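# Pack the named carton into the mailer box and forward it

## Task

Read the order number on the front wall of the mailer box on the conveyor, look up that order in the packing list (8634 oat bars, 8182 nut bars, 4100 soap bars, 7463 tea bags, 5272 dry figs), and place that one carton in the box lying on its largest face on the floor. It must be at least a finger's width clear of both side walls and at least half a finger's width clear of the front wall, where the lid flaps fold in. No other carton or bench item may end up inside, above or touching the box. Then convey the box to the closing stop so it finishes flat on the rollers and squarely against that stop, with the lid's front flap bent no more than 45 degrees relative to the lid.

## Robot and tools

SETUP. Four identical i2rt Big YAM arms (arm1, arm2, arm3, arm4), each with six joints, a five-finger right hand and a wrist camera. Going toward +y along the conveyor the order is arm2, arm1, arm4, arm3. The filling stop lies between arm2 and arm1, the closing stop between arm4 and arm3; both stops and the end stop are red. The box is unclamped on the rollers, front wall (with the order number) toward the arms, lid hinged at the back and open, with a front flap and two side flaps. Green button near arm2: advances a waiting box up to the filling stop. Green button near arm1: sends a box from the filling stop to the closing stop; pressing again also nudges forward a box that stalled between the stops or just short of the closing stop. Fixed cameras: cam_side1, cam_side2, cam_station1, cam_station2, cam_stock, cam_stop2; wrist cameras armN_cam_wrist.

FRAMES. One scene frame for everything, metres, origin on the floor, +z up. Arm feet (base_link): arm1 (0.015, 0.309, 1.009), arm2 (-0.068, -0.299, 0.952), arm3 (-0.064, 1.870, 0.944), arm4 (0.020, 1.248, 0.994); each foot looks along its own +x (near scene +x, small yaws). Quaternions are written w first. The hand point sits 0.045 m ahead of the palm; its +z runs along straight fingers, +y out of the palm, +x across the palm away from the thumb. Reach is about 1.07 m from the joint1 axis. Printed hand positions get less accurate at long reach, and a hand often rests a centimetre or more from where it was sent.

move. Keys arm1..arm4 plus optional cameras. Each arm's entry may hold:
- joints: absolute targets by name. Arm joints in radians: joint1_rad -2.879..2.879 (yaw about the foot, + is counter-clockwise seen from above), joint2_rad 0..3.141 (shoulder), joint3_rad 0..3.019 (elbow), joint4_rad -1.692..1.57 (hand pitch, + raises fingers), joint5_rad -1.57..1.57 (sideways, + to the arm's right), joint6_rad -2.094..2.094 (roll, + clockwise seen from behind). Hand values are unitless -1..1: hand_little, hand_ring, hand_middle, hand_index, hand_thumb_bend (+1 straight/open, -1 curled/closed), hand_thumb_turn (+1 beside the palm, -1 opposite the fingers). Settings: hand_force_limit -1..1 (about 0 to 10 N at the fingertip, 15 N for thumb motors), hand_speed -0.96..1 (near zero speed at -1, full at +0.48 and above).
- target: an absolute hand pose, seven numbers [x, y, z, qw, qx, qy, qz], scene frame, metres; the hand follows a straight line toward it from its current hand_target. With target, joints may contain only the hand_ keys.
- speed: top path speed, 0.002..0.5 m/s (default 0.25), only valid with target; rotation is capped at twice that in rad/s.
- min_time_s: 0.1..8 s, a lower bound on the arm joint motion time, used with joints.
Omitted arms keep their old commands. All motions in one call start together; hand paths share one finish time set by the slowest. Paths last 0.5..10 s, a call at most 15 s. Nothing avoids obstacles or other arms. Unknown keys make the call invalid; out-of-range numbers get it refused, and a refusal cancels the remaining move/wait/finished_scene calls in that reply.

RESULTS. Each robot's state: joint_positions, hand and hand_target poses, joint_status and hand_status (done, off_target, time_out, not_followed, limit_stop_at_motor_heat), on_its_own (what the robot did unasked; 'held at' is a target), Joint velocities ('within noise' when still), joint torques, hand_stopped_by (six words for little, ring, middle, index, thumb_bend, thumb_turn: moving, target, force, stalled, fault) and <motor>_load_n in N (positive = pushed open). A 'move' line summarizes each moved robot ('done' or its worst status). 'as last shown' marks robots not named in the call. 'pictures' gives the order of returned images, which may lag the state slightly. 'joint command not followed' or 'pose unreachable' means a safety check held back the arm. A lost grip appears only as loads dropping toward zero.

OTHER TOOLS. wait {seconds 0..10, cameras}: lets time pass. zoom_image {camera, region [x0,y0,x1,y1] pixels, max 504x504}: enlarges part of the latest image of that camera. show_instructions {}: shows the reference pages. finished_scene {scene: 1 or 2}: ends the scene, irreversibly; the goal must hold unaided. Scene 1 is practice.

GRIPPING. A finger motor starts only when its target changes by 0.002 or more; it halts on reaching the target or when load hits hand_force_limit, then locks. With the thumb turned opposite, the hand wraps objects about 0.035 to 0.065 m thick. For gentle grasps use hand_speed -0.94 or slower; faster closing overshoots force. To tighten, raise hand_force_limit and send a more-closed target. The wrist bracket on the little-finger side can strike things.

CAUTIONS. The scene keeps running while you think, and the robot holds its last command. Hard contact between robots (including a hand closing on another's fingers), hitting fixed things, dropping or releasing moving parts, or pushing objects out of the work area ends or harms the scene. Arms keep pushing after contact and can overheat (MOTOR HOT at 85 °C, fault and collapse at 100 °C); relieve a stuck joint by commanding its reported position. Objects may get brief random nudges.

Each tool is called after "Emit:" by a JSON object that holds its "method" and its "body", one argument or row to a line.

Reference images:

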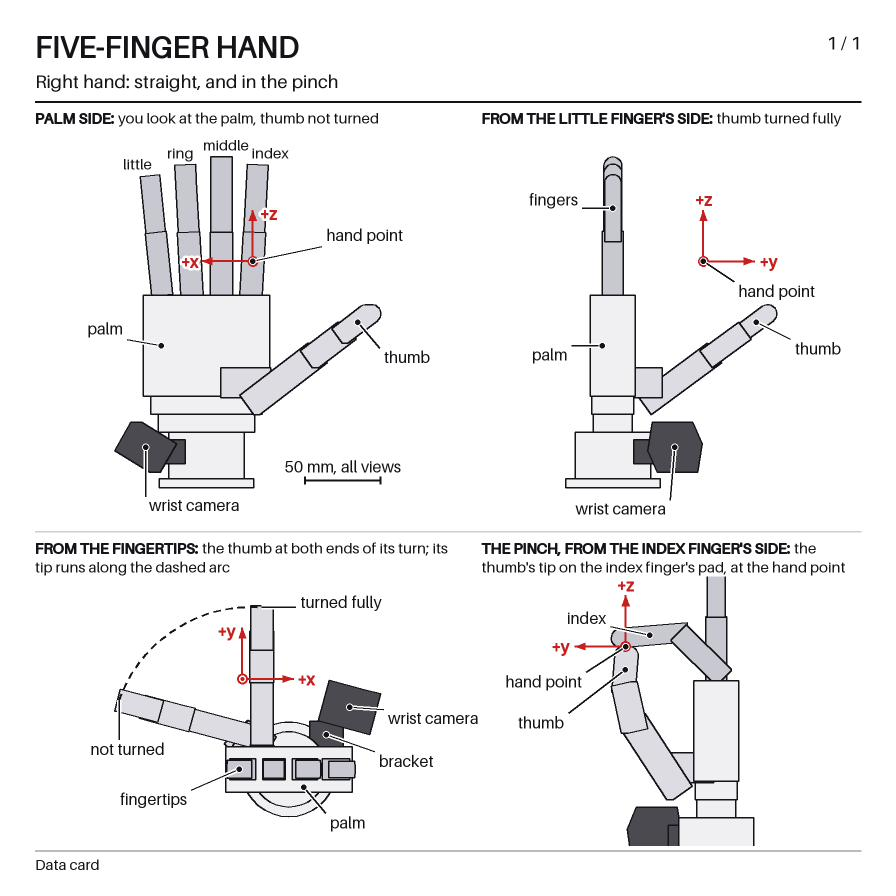

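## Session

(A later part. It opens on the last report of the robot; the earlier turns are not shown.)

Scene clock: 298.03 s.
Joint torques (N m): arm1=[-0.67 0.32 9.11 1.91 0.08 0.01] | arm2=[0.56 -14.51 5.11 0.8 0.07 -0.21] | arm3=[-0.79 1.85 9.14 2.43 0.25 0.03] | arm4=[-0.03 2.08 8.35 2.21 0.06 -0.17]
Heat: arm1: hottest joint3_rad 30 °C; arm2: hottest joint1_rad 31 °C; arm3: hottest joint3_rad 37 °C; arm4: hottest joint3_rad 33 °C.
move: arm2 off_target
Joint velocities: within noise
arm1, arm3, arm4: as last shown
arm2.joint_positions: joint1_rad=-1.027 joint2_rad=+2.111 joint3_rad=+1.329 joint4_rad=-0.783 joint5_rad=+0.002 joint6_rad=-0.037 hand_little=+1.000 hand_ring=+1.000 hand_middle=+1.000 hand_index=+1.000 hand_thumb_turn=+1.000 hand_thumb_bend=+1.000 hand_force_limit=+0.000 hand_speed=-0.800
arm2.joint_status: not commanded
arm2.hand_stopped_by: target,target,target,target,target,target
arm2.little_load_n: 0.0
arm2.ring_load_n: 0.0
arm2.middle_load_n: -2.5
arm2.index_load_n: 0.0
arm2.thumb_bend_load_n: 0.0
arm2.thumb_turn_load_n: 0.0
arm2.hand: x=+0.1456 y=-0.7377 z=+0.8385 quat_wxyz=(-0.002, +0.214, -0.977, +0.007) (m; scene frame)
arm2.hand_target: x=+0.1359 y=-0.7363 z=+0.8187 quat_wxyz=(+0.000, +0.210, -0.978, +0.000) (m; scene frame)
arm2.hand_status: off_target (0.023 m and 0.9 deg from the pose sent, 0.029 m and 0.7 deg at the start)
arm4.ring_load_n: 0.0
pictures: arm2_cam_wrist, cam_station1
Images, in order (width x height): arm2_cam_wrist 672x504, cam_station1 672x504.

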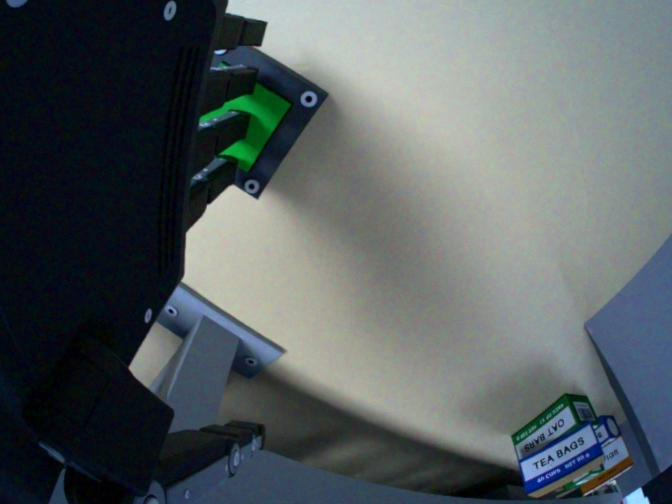

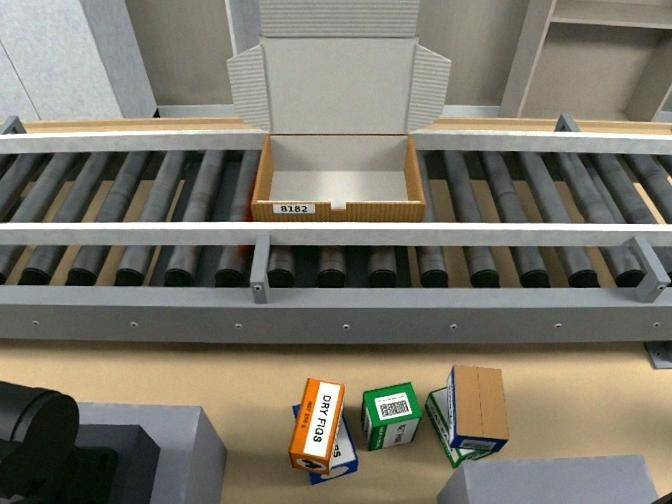

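Emit:
{"method": "move", "body": {
  "arm2": {"target": [0.138, -0.737, 0.95, 0, 0.2105, -0.9776, 0], "speed": 0.25}
}}

Emit:
{"method": "move", "body": {
  "arm2": {"target": [0.2, -0.1, 1.15, 0, 0.7071, -0.7071, 0], "speed": 0.35},
  "cameras": ["all"]
}}

Scene clock: 313.27 s.
Joint torques (N m): arm1=[-0.62 0.38 9.14 1.92 0.08 0] | arm2=[0.79 -17.96 10.51 -0.76 0.08 -0.18] | arm3=[-0.79 1.85 9.14 2.41 0.25 0.03] | arm4=[-0.5 2.02 8.36 2.09 0.07 -0.16]
Heat: arm1: hottest joint3_rad 30 °C; arm2: hottest joint1_rad 31 °C; arm3: hottest joint3_rad 37 °C; arm4: hottest joint3_rad 33 °C.
move: arm2 off_target
Joint velocities: within noise
arm1, arm3, arm4: as last shown
arm2.joint_positions: joint1_rad=-1.027 joint2_rad=+1.948 joint3_rad=+1.345 joint4_rad=-1.021 joint5_rad=+0.002 joint6_rad=-0.038 hand_little=+1.000 hand_ring=+1.000 hand_middle=+1.000 hand_index=+1.000 hand_thumb_turn=+1.000 hand_thumb_bend=+1.000 hand_force_limit=+0.000 hand_speed=-0.800
arm2.joint_status: not commanded
arm2.hand_stopped_by: target,target,target,target,target,target
arm2.little_load_n: 0.0
arm2.ring_load_n: 0.0
arm2.middle_load_n: 0.0
arm2.index_load_n: 0.0
arm2.thumb_bend_load_n: 0.0
arm2.thumb_turn_load_n: 0.0
arm2.hand: x=+0.1364 y=-0.7167 z=+0.9322 quat_wxyz=(+0.003, +0.215, -0.976, -0.022) (m; scene frame)
arm2.hand_target: x=+0.1376 y=-0.7364 z=+0.9503 quat_wxyz=(+0.000, +0.210, -0.978, +0.000) (m; scene frame)
arm2.hand_status: off_target (0.027 m and 2.6 deg from the pose sent, 0.112 m and 0.9 deg at the start)
arm3.index_load_n: 0.5
arm4.thumb_bend_load_n: -0.5
pictures: none

Scene clock: 316.20 s.
Joint torques (N m): arm1=[-0.73 0.32 9.11 1.91 0.08 0] | arm2=[2.32 -7.53 13.34 -0.76 0.08 -0.06] | arm3=[-0.79 1.79 9.16 2.44 0.25 0.02] | arm4=[0.09 2.14 8.34 2.22 0.05 -0.12]
Heat: arm1: hottest joint3_rad 30 °C; arm2: hottest joint1_rad 31 °C; arm3: hottest joint3_rad 37 °C; arm4: hottest joint3_rad 33 °C.
move: arm2 off_target
Joint velocities: within noise
arm1.joint_positions: joint1_rad=-0.175 joint2_rad=+0.576 joint3_rad=+1.392 joint4_rad=-1.141 joint5_rad=+0.129 joint6_rad=-1.103 hand_little=+1.000 hand_ring=+1.000 hand_middle=+1.000 hand_index=+1.000 hand_thumb_turn=+1.000 hand_thumb_bend=+1.000 hand_force_limit=+0.000 hand_speed=-0.800
arm1.joint_status: not commanded
arm1.hand_stopped_by: target,target,target,target,target,target
arm1.little_load_n: 0.0
arm1.ring_load_n: 0.0
arm1.middle_load_n: 0.0
arm1.index_load_n: 0.0
arm1.thumb_bend_load_n: 0.0
arm1.thumb_turn_load_n: 0.0
arm1.hand: x=+0.2408 y=+0.2071 z=+1.5430 quat_wxyz=(-0.044, +0.763, -0.283, +0.579) (m; scene frame)
arm1.hand_target: x=+0.2382 y=+0.2074 z=+1.5545 quat_wxyz=(-0.046, +0.756, -0.281, +0.590) (m; scene frame)
arm1.hand_status: not commanded
arm2.joint_positions: joint1_rad=+0.603 joint2_rad=+1.302 joint3_rad=+1.127 joint4_rad=-1.433 joint5_rad=-0.011 joint6_rad=+0.457 hand_little=+1.000 hand_ring=+1.000 hand_middle=+1.000 hand_index=+1.000 hand_thumb_turn=+1.000 hand_thumb_bend=+1.000 hand_force_limit=+0.000 hand_speed=-0.800
arm2.joint_status: not commanded
arm2.hand_stopped_by: target,target,target,target,target,target
arm2.little_load_n: 0.5
arm2.ring_load_n: 0.0
arm2.middle_load_n: 0.0
arm2.index_load_n: 0.0
arm2.thumb_bend_load_n: 0.0
arm2.thumb_turn_load_n: 0.0
arm2.hand: x=+0.1875 y=-0.1106 z=+1.1337 quat_wxyz=(+0.016, +0.706, -0.708, -0.007) (m; scene frame)
arm2.hand_target: x=+0.1992 y=-0.1004 z=+1.1499 quat_wxyz=(+0.000, +0.707, -0.707, +0.000) (m; scene frame)
arm2.hand_status: off_target (0.023 m and 2.0 deg from the pose sent, 0.657 m and 65.3 deg at the start)
arm3.joint_positions: joint1_rad=+0.166 joint2_rad=+0.628 joint3_rad=+1.395 joint4_rad=-1.333 joint5_rad=+0.112 joint6_rad=-1.362 hand_little=+1.000 hand_ring=+1.000 hand_middle=+1.000 hand_index=+1.000 hand_thumb_turn=+1.000 hand_thumb_bend=+1.000 hand_force_limit=+0.000 hand_speed=-0.800
arm3.joint_status: not commanded
arm3.hand_stopped_by: target,target,target,target,target,target
arm3.little_load_n: 0.0
arm3.ring_load_n: 0.0
arm3.middle_load_n: 0.0
arm3.index_load_n: 0.0
arm3.thumb_bend_load_n: 0.0
arm3.thumb_turn_load_n: 0.0
arm3.hand: x=+0.1650 y=+1.8151 z=+1.4428 quat_wxyz=(-0.017, +0.869, -0.086, +0.487) (m; scene frame)
arm3.hand_target: x=+0.1632 y=+1.8150 z=+1.4514 quat_wxyz=(-0.018, +0.864, -0.086, +0.495) (m; scene frame)
arm3.hand_status: not commanded
arm4.joint_positions: joint1_rad=+0.155 joint2_rad=+0.622 joint3_rad=+1.456 joint4_rad=-1.388 joint5_rad=+0.173 joint6_rad=-1.420 hand_little=+1.000 hand_ring=+1.000 hand_middle=+1.000 hand_index=+1.000 hand_thumb_turn=+1.000 hand_thumb_bend=+1.000 hand_force_limit=+0.000 hand_speed=-0.800
arm4.joint_status: not commanded
arm4.hand_stopped_by: target,target,target,target,target,target
arm4.little_load_n: 0.0
arm4.ring_load_n: 0.0
arm4.middle_load_n: 0.0
arm4.index_load_n: 0.0
arm4.thumb_bend_load_n: 0.0
arm4.thumb_turn_load_n: 0.0
arm4.hand: x=+0.2375 y=+1.2137 z=+1.5169 quat_wxyz=(-0.016, +0.869, -0.004, +0.494) (m; scene frame)
arm4.hand_target: x=+0.2358 y=+1.2134 z=+1.5257 quat_wxyz=(-0.019, +0.864, -0.005, +0.504) (m; scene frame)
arm4.hand_status: not commanded
pictures: arm1_cam_wrist, arm2_cam_wrist, arm3_cam_wrist, arm4_cam_wrist, cam_side1, cam_side2, cam_station1, cam_station2, cam_stock, cam_stop2
Images, in order (width x height): arm1_cam_wrist 672x504, arm2_cam_wrist 672x504, arm3_cam_wrist 672x504, arm4_cam_wrist 672x504, cam_side1 672x504, cam_side2 672x504, cam_station1 672x504, cam_station2 672x504, cam_stock 672x504, cam_stop2 672x504.

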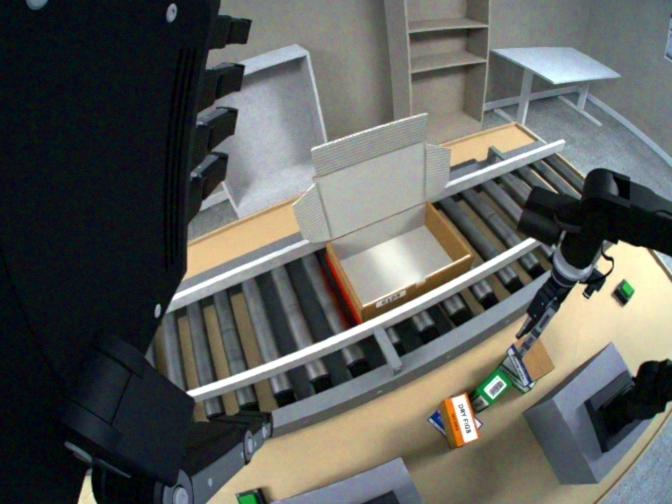

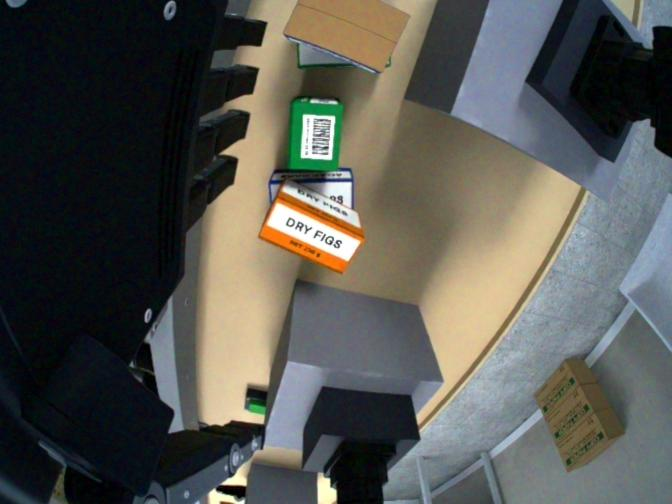

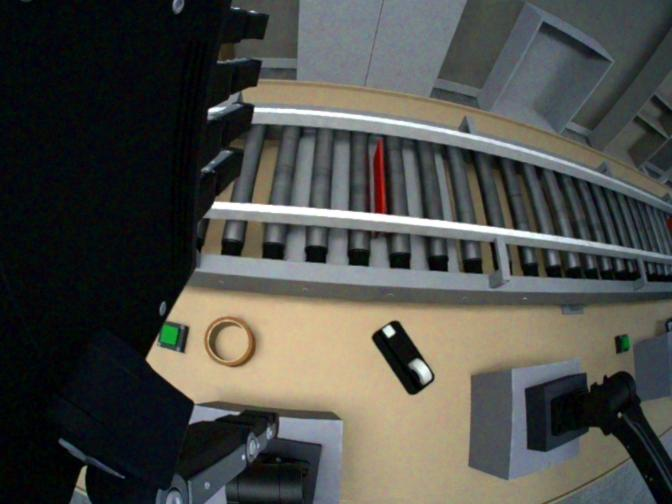

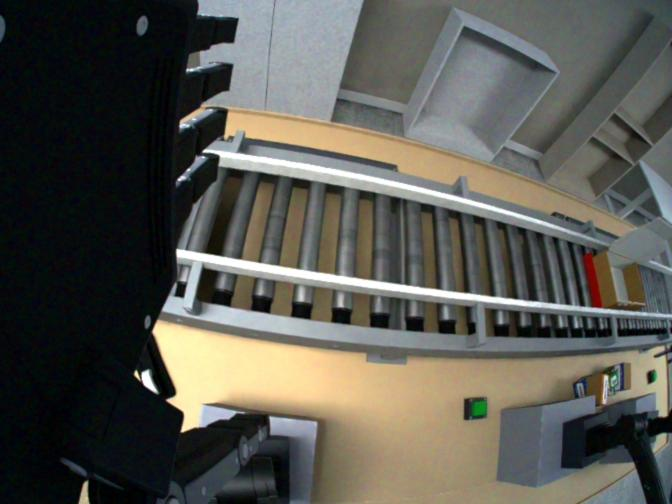

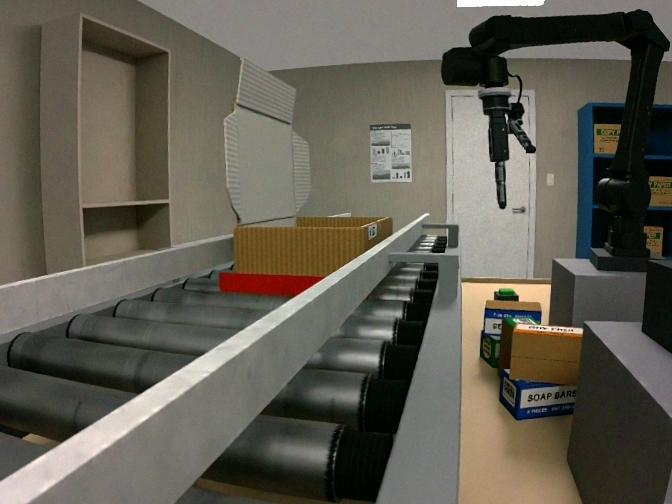

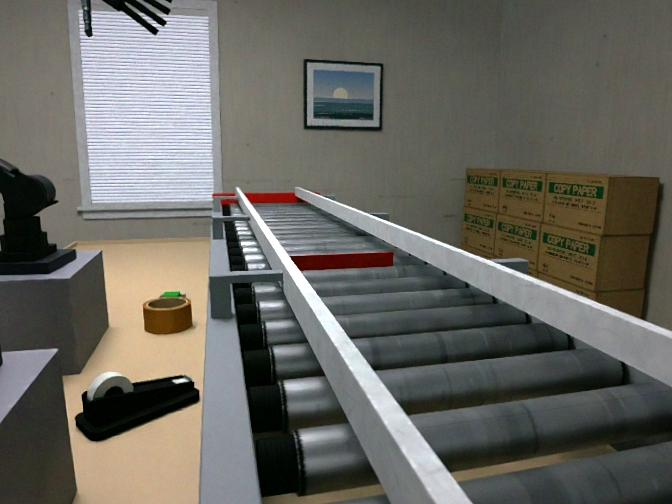

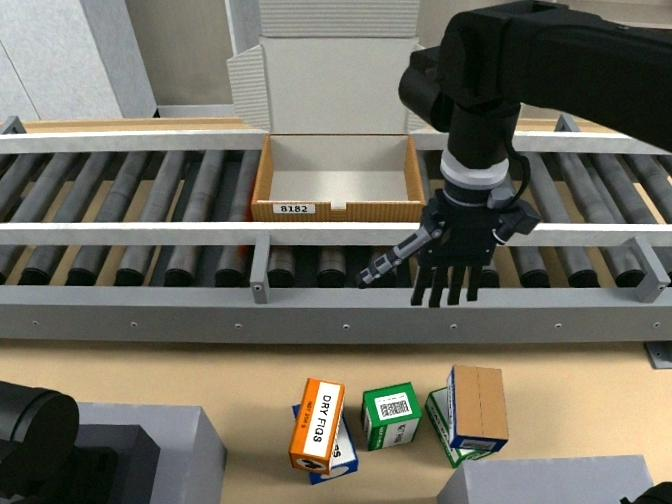

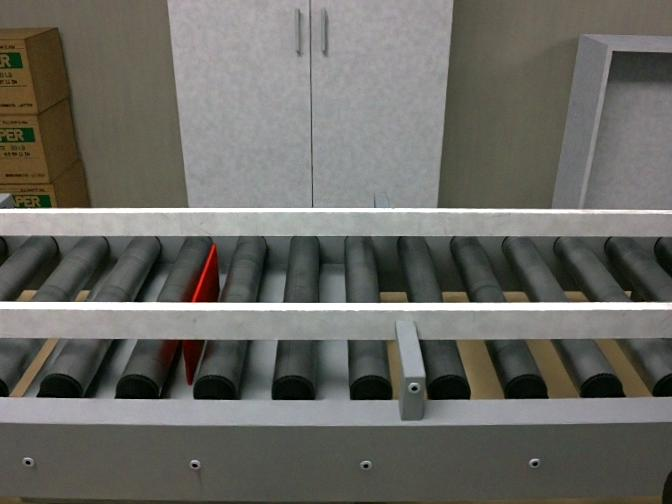

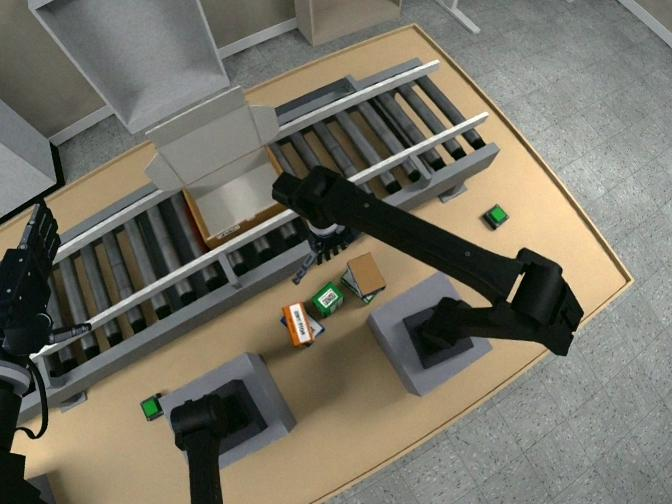

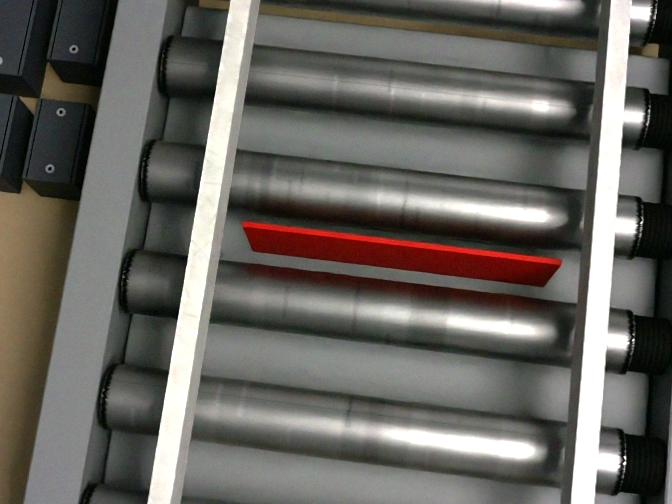

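Emit:
{"method": "zoom_image", "body": {
  "camera": "arm2_cam_wrist",
  "region": [240, 0, 440, 290]
}}

Emit:
{"method": "zoom_image", "body": {
  "camera": "cam_stock",
  "region": [260, 230, 420, 370]
}}

Scaled by 1.738 from the camera's 672x504 image, which has a finer 960x720 frame.

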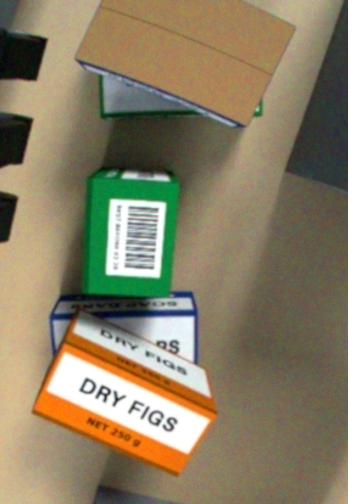

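Scaled by 3.150 from the camera's 672x504 image, which has a finer 960x720 frame.

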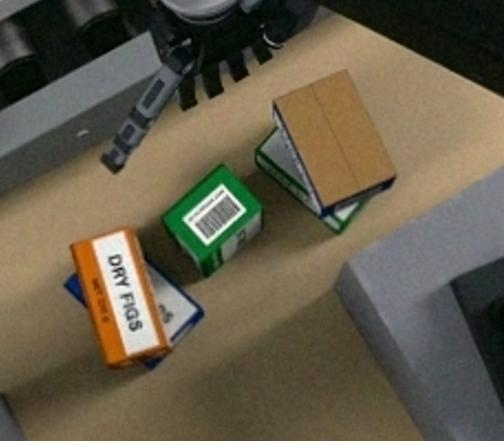

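Emit:
{"method": "zoom_image", "body": {
  "camera": "arm1_cam_wrist",
  "region": [280, 100, 500, 340]
}}

Emit:
{"method": "zoom_image", "body": {
  "camera": "cam_station1",
  "region": [220, 0, 470, 300]
}}

Emit:
{"method": "zoom_image", "body": {
  "camera": "cam_side1",
  "region": [200, 40, 480, 310]
}}

Scaled by 2.100 from the camera's 672x504 image, which has a finer 960x720 frame.

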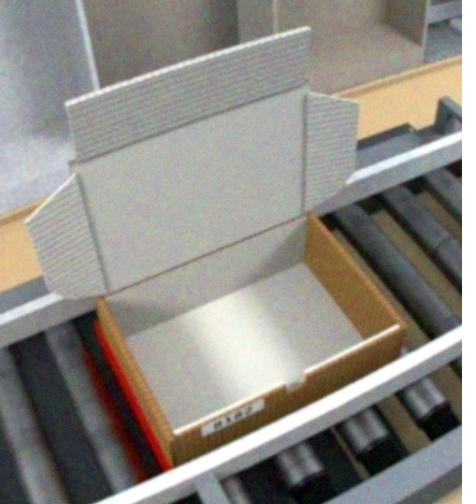

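Scaled by 1.680 from the camera's 672x504 image, which has a finer 960x720 frame.

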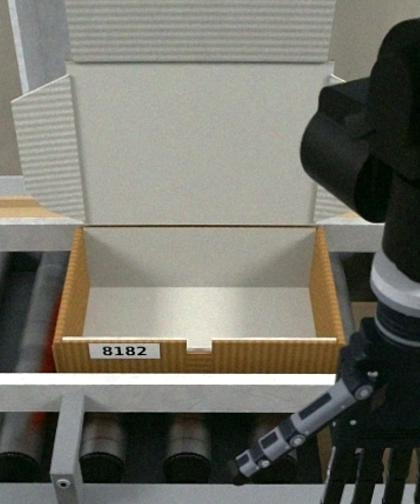

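Scaled by 1.800 from the camera's 672x504 image, which has a finer 960x720 frame.

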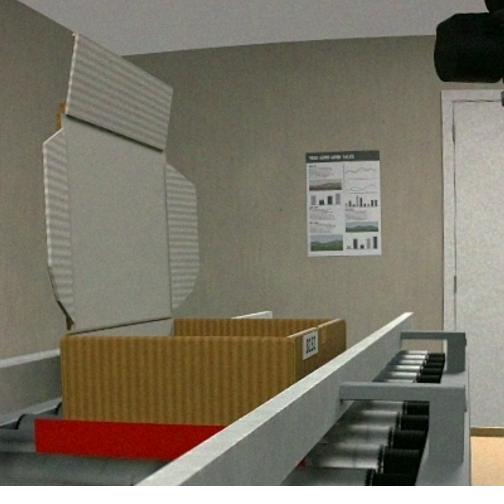

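Emit:
{"method": "move", "body": {
  "arm2": {"target": [0.195, -0.08, 1.015, 0, 0.7853, -0.6191, 0], "speed": 0.25},
  "cameras": ["arm2_cam_wrist", "cam_station1", "cam_side1", "cam_stock"]
}}

Emit:
{"method": "zoom_image", "body": {
  "camera": "arm2_cam_wrist",
  "region": [200, 0, 500, 300]
}}

Scene clock: 681.70 s.
Joint torques (N m): arm1=[-0.67 0.38 9.16 1.91 0.08 0.01] | arm2=[2.43 -9.47 7.38 0.17 0.01 -0.21] | arm3=[-0.79 1.85 9.17 2.43 0.25 0.03] | arm4=[-0.03 2.14 8.43 2.03 0.09 -0.12]
Heat: arm1: hottest joint3_rad 31 °C; arm2: hottest joint3_rad 35 °C; arm3: hottest joint3_rad 37 °C; arm4: hottest joint3_rad 32 °C.
move: arm2 done
Joint velocities: within noise
arm1, arm3, arm4: as last shown
arm2.joint_positions: joint1_rad=+0.685 joint2_rad=+1.467 joint3_rad=+0.969 joint4_rad=-1.085 joint5_rad=-0.009 joint6_rad=+0.323 hand_little=+1.000 hand_ring=+1.000 hand_middle=+1.000 hand_index=+1.000 hand_thumb_turn=+1.000 hand_thumb_bend=+1.000 hand_force_limit=+0.000 hand_speed=-0.800
arm2.joint_status: not commanded
arm2.hand_stopped_by: target,target,target,target,target,target
arm2.little_load_n: 0.0
arm2.ring_load_n: 0.0
arm2.middle_load_n: 0.0
arm2.index_load_n: 0.0
arm2.thumb_bend_load_n: 0.0
arm2.thumb_turn_load_n: 0.0
arm2.hand: x=+0.1948 y=-0.0849 z=+1.0167 quat_wxyz=(+0.005, +0.778, -0.628, -0.002) (m; scene frame)
arm2.hand_target: x=+0.1949 y=-0.0800 z=+1.0151 quat_wxyz=(+0.000, +0.785, -0.619, +0.000) (m; scene frame)
arm2.hand_status: done (0.005 m and 1.4 deg from the pose sent, 0.123 m and 13.8 deg at the start)
pictures: arm2_cam_wrist, cam_side1, cam_station1, cam_stock
Images, in order (width x height): arm2_cam_wrist 672x504, cam_side1 672x504, cam_station1 672x504, cam_stock 672x504.

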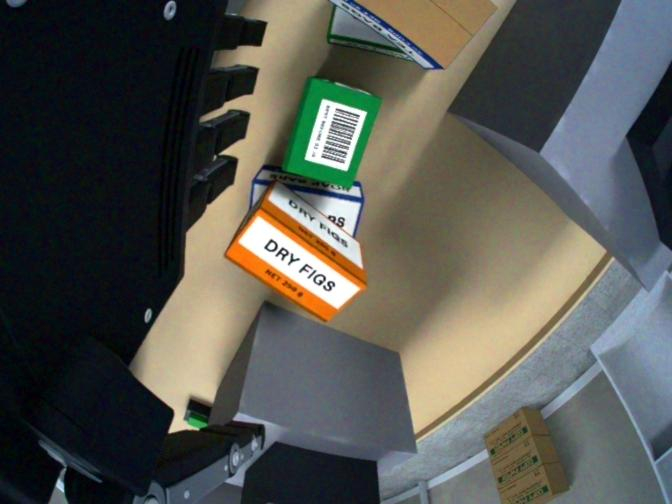

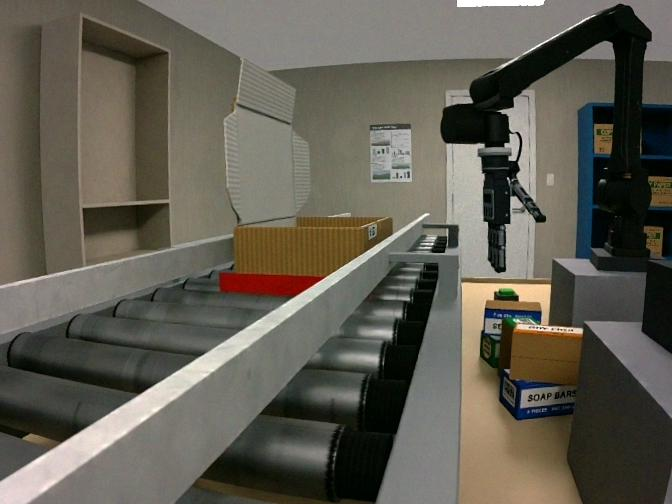

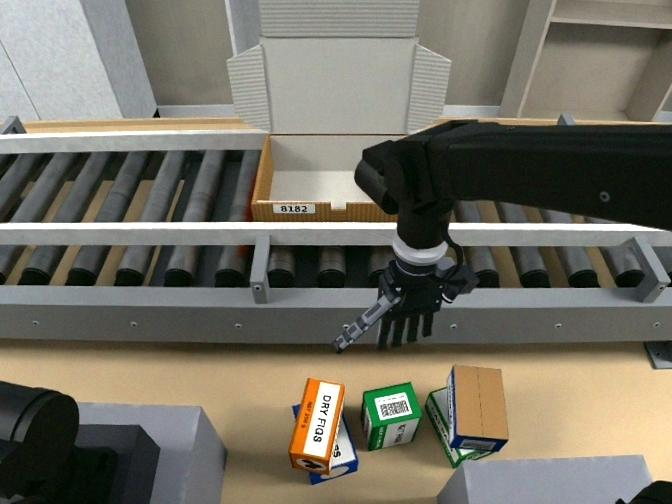

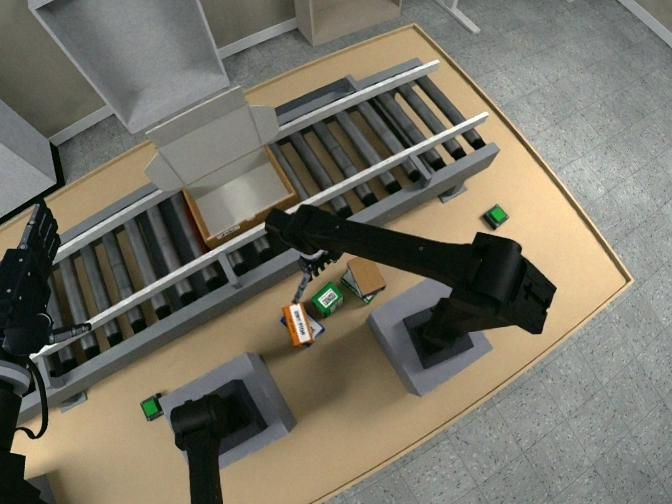

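Scaled by 1.680 from the camera's 672x504 image, which has a finer 960x720 frame.

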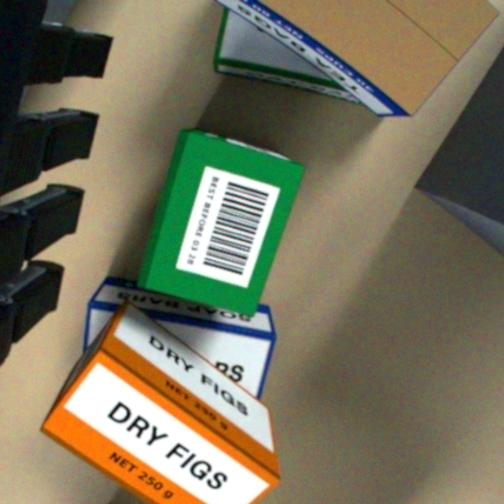

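Emit:
{"method": "zoom_image", "body": {
  "camera": "cam_station1",
  "region": [320, 230, 500, 365]
}}

Emit:
{"method": "zoom_image", "body": {
  "camera": "cam_station1",
  "region": [280, 350, 520, 504]
}}

Scaled by 2.800 from the camera's 672x504 image, which has a finer 960x720 frame.

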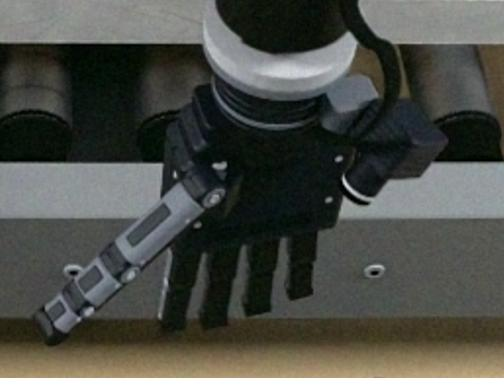

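Scaled by 2.100 from the camera's 672x504 image, which has a finer 960x720 frame.

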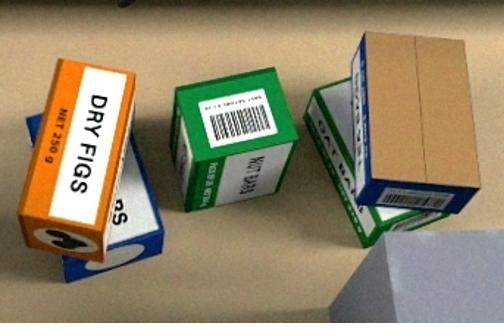

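Emit:
{"method": "move", "body": {
  "arm2": {"target": [0.1925, -0.085, 0.94, 0, 0.7771, -0.6293, 0], "speed": 0.1, "joints": {"hand_thumb_turn": -1.0, "hand_speed": 0.0}},
  "cameras": ["arm2_cam_wrist", "cam_station1", "cam_side1", "cam_stock"]
}}

Emit:
{"method": "zoom_image", "body": {
  "camera": "arm2_cam_wrist",
  "region": [150, 0, 450, 300]
}}

Emit:
{"method": "zoom_image", "body": {
  "camera": "cam_station1",
  "region": [280, 250, 520, 500]
}}

Emit:
{"method": "zoom_image", "body": {
  "camera": "cam_side1",
  "region": [440, 200, 600, 440]
}}

Scene clock: 852.07 s.
Joint torques (N m): arm1=[-0.62 0.32 9.13 1.92 0.08 0.01] | arm2=[1.79 -9.47 6.01 0.18 0.02 -0.06] | arm3=[-0.73 1.79 9.17 2.44 0.25 0.02] | arm4=[0.21 2.02 8.27 2.17 0.06 -0.15]
Heat: arm1: hottest joint3_rad 31 °C; arm2: hottest joint3_rad 30 °C; arm3: hottest joint3_rad 37 °C; arm4: hottest joint3_rad 32 °C.
move: arm2 done
Joint velocities: within noise
arm1, arm3, arm4: as last shown
arm2.joint_positions: joint1_rad=+0.685 joint2_rad=+1.574 joint3_rad=+0.861 joint4_rad=-0.863 joint5_rad=-0.009 joint6_rad=+0.322 hand_little=+1.000 hand_ring=+1.000 hand_middle=+1.000 hand_index=+1.000 hand_thumb_turn=-1.000 hand_thumb_bend=+1.000 hand_force_limit=+0.000 hand_speed=+0.000
arm2.joint_status: all done
arm2.hand_stopped_by: target,target,target,target,target,target
arm2.little_load_n: 0.0
arm2.ring_load_n: 0.0
arm2.middle_load_n: 0.0
arm2.index_load_n: 0.0
arm2.thumb_bend_load_n: 0.0
arm2.thumb_turn_load_n: 0.0
arm2.hand: x=+0.1919 y=-0.0874 z=+0.9438 quat_wxyz=(+0.001, +0.778, -0.628, -0.001) (m; scene frame)
arm2.hand_target: x=+0.1924 y=-0.0851 z=+0.9400 quat_wxyz=(+0.000, +0.777, -0.629, +0.000) (m; scene frame)
arm2.hand_status: done (0.005 m and 0.3 deg from the pose sent, 0.077 m and 0.6 deg at the start)
arm4.thumb_turn_load_n: -0.5
pictures: arm2_cam_wrist, cam_side1, cam_station1, cam_stock
Images, in order (width x height): arm2_cam_wrist 672x504, cam_side1 672x504, cam_station1 672x504, cam_stock 672x504.

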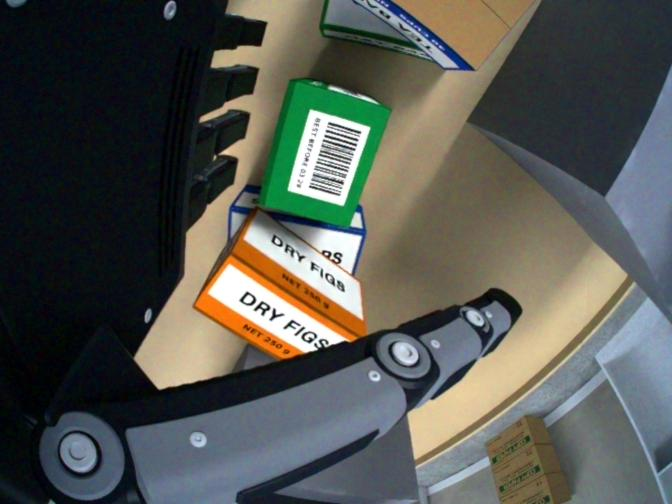

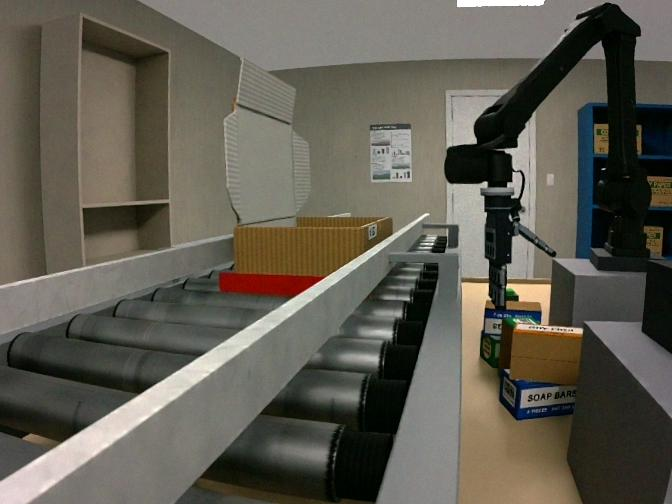

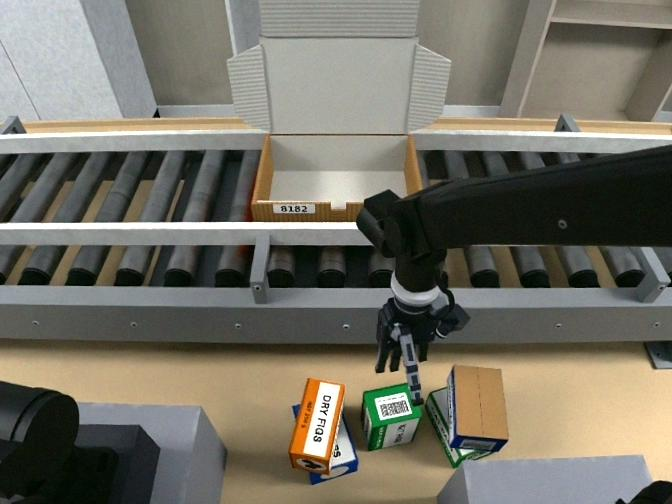

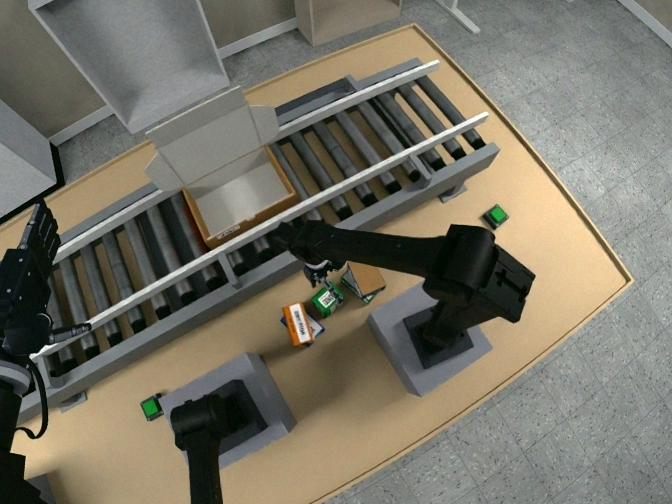

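Scaled by 1.680 from the camera's 672x504 image, which has a finer 960x720 frame.

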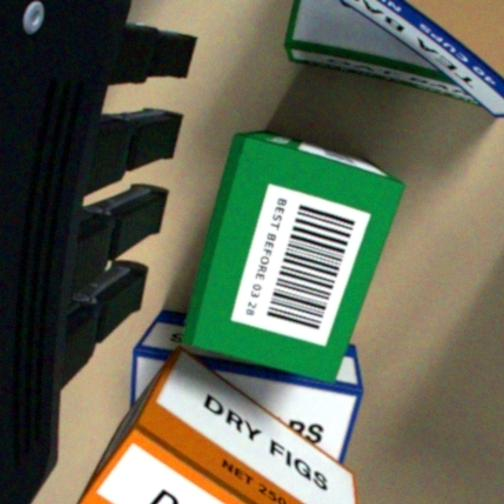

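Scaled by 2.016 from the camera's 672x504 image, which has a finer 960x720 frame.

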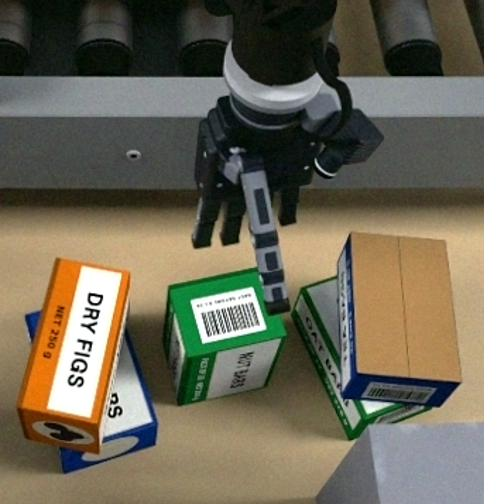

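Scaled by 2.100 from the camera's 672x504 image, which has a finer 960x720 frame.

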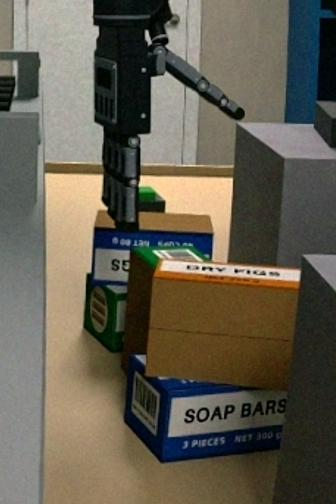

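Emit:
{"method": "move", "body": {
  "arm2": {"target": [0.1925, -0.085, 0.88, 0, 0.7749, -0.6320, 0], "speed": 0.08},
  "cameras": ["arm2_cam_wrist", "cam_station1", "cam_side1"]
}}

Emit:
{"method": "zoom_image", "body": {
  "camera": "arm2_cam_wrist",
  "region": [150, 0, 550, 400]
}}

Emit:
{"method": "zoom_image", "body": {
  "camera": "cam_station1",
  "region": [280, 250, 520, 500]
}}

Emit:
{"method": "zoom_image", "body": {
  "camera": "cam_side1",
  "region": [440, 200, 600, 440]
}}

Scene clock: 898.03 s.
Joint torques (N m): arm1=[-0.62 0.26 9.1 1.92 0.08 0.01] | arm2=[1.85 -10.23 4.79 0.21 0.02 -0.05] | arm3=[-0.79 1.79 9.17 2.4 0.26 0.02] | arm4=[-0.03 2.26 8.25 2.18 0.03 -0.16]
Heat: arm1: hottest joint3_rad 31 °C; arm2: hottest joint3_rad 29 °C; arm3: hottest joint3_rad 37 °C; arm4: hottest joint3_rad 32 °C.
move: arm2 done
Joint velocities: within noise
arm1, arm3, arm4: as last shown
arm1.thumb_turn_load_n: -0.5
arm2.joint_positions: joint1_rad=+0.685 joint2_rad=+1.706 joint3_rad=+0.815 joint4_rad=-0.683 joint5_rad=-0.009 joint6_rad=+0.329 hand_little=+1.000 hand_ring=+1.000 hand_middle=+1.000 hand_index=+1.000 hand_thumb_turn=-1.000 hand_thumb_bend=+1.000 hand_force_limit=+0.000 hand_speed=+0.000
arm2.joint_status: not commanded
arm2.hand_stopped_by: target,target,target,target,target,target
arm2.little_load_n: 0.0
arm2.ring_load_n: 0.0
arm2.middle_load_n: 0.5
arm2.index_load_n: 0.0
arm2.thumb_bend_load_n: 0.0
arm2.thumb_turn_load_n: 0.0
arm2.hand: x=+0.1930 y=-0.0870 z=+0.8840 quat_wxyz=(+0.001, +0.776, -0.630, +0.000) (m; scene frame)
arm2.hand_target: x=+0.1925 y=-0.0849 z=+0.8801 quat_wxyz=(+0.000, +0.775, -0.632, +0.000) (m; scene frame)
arm2.hand_status: done (0.005 m and 0.2 deg from the pose sent, 0.064 m and 0.6 deg at the start)
arm4.thumb_turn_load_n: 0.0
pictures: arm2_cam_wrist, cam_side1, cam_station1
Images, in order (width x height): arm2_cam_wrist 672x504, cam_side1 672x504, cam_station1 672x504.

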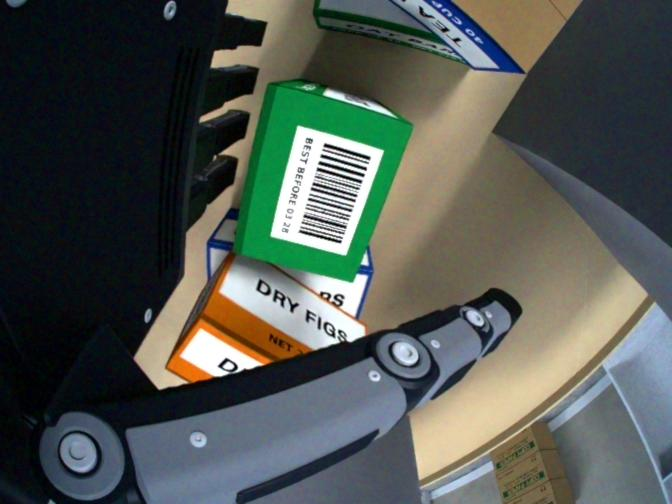

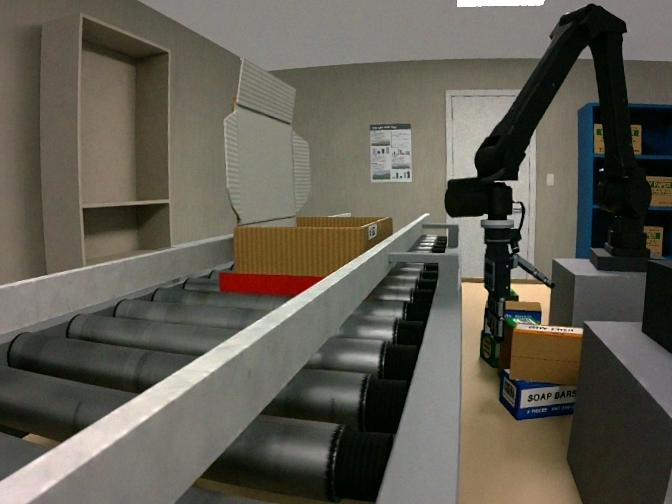

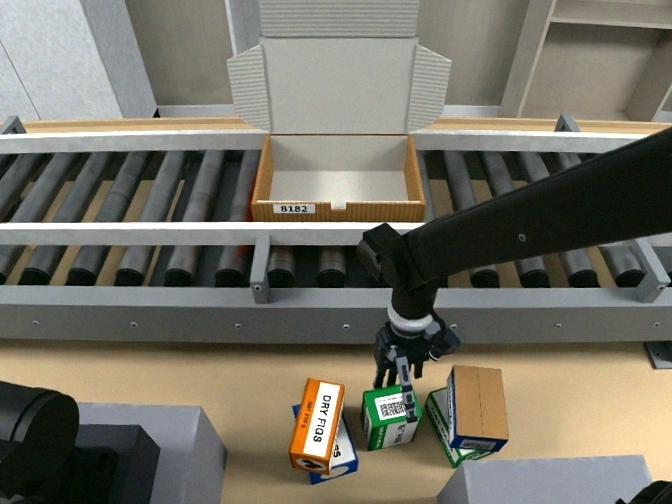

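Scaled by 1.260 from the camera's 672x504 image, which has a finer 960x720 frame.

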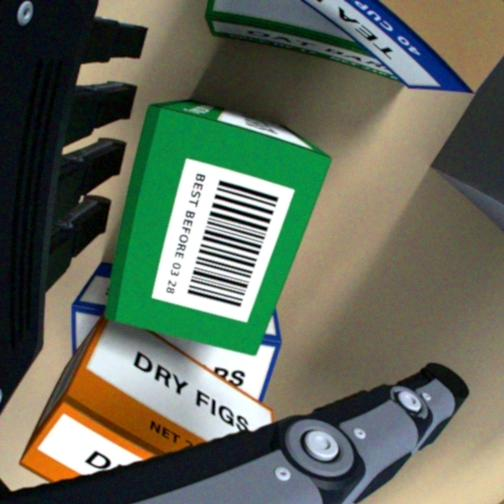

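Scaled by 2.016 from the camera's 672x504 image, which has a finer 960x720 frame.

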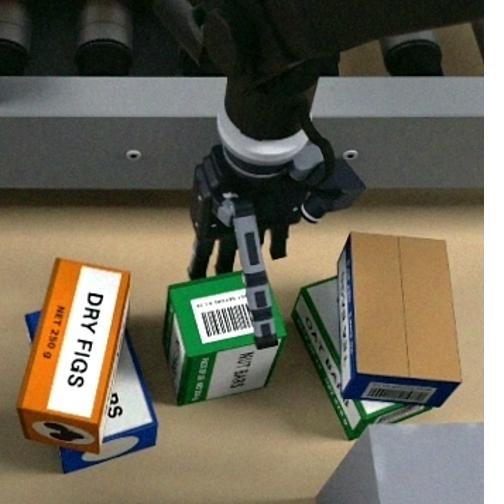

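Scaled by 2.100 from the camera's 672x504 image, which has a finer 960x720 frame.

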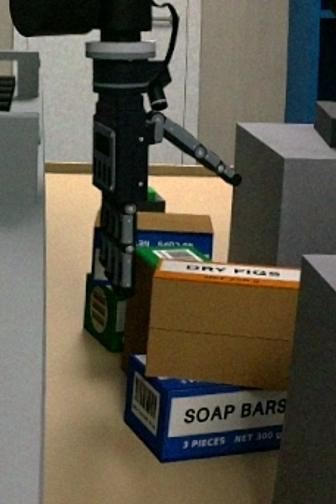

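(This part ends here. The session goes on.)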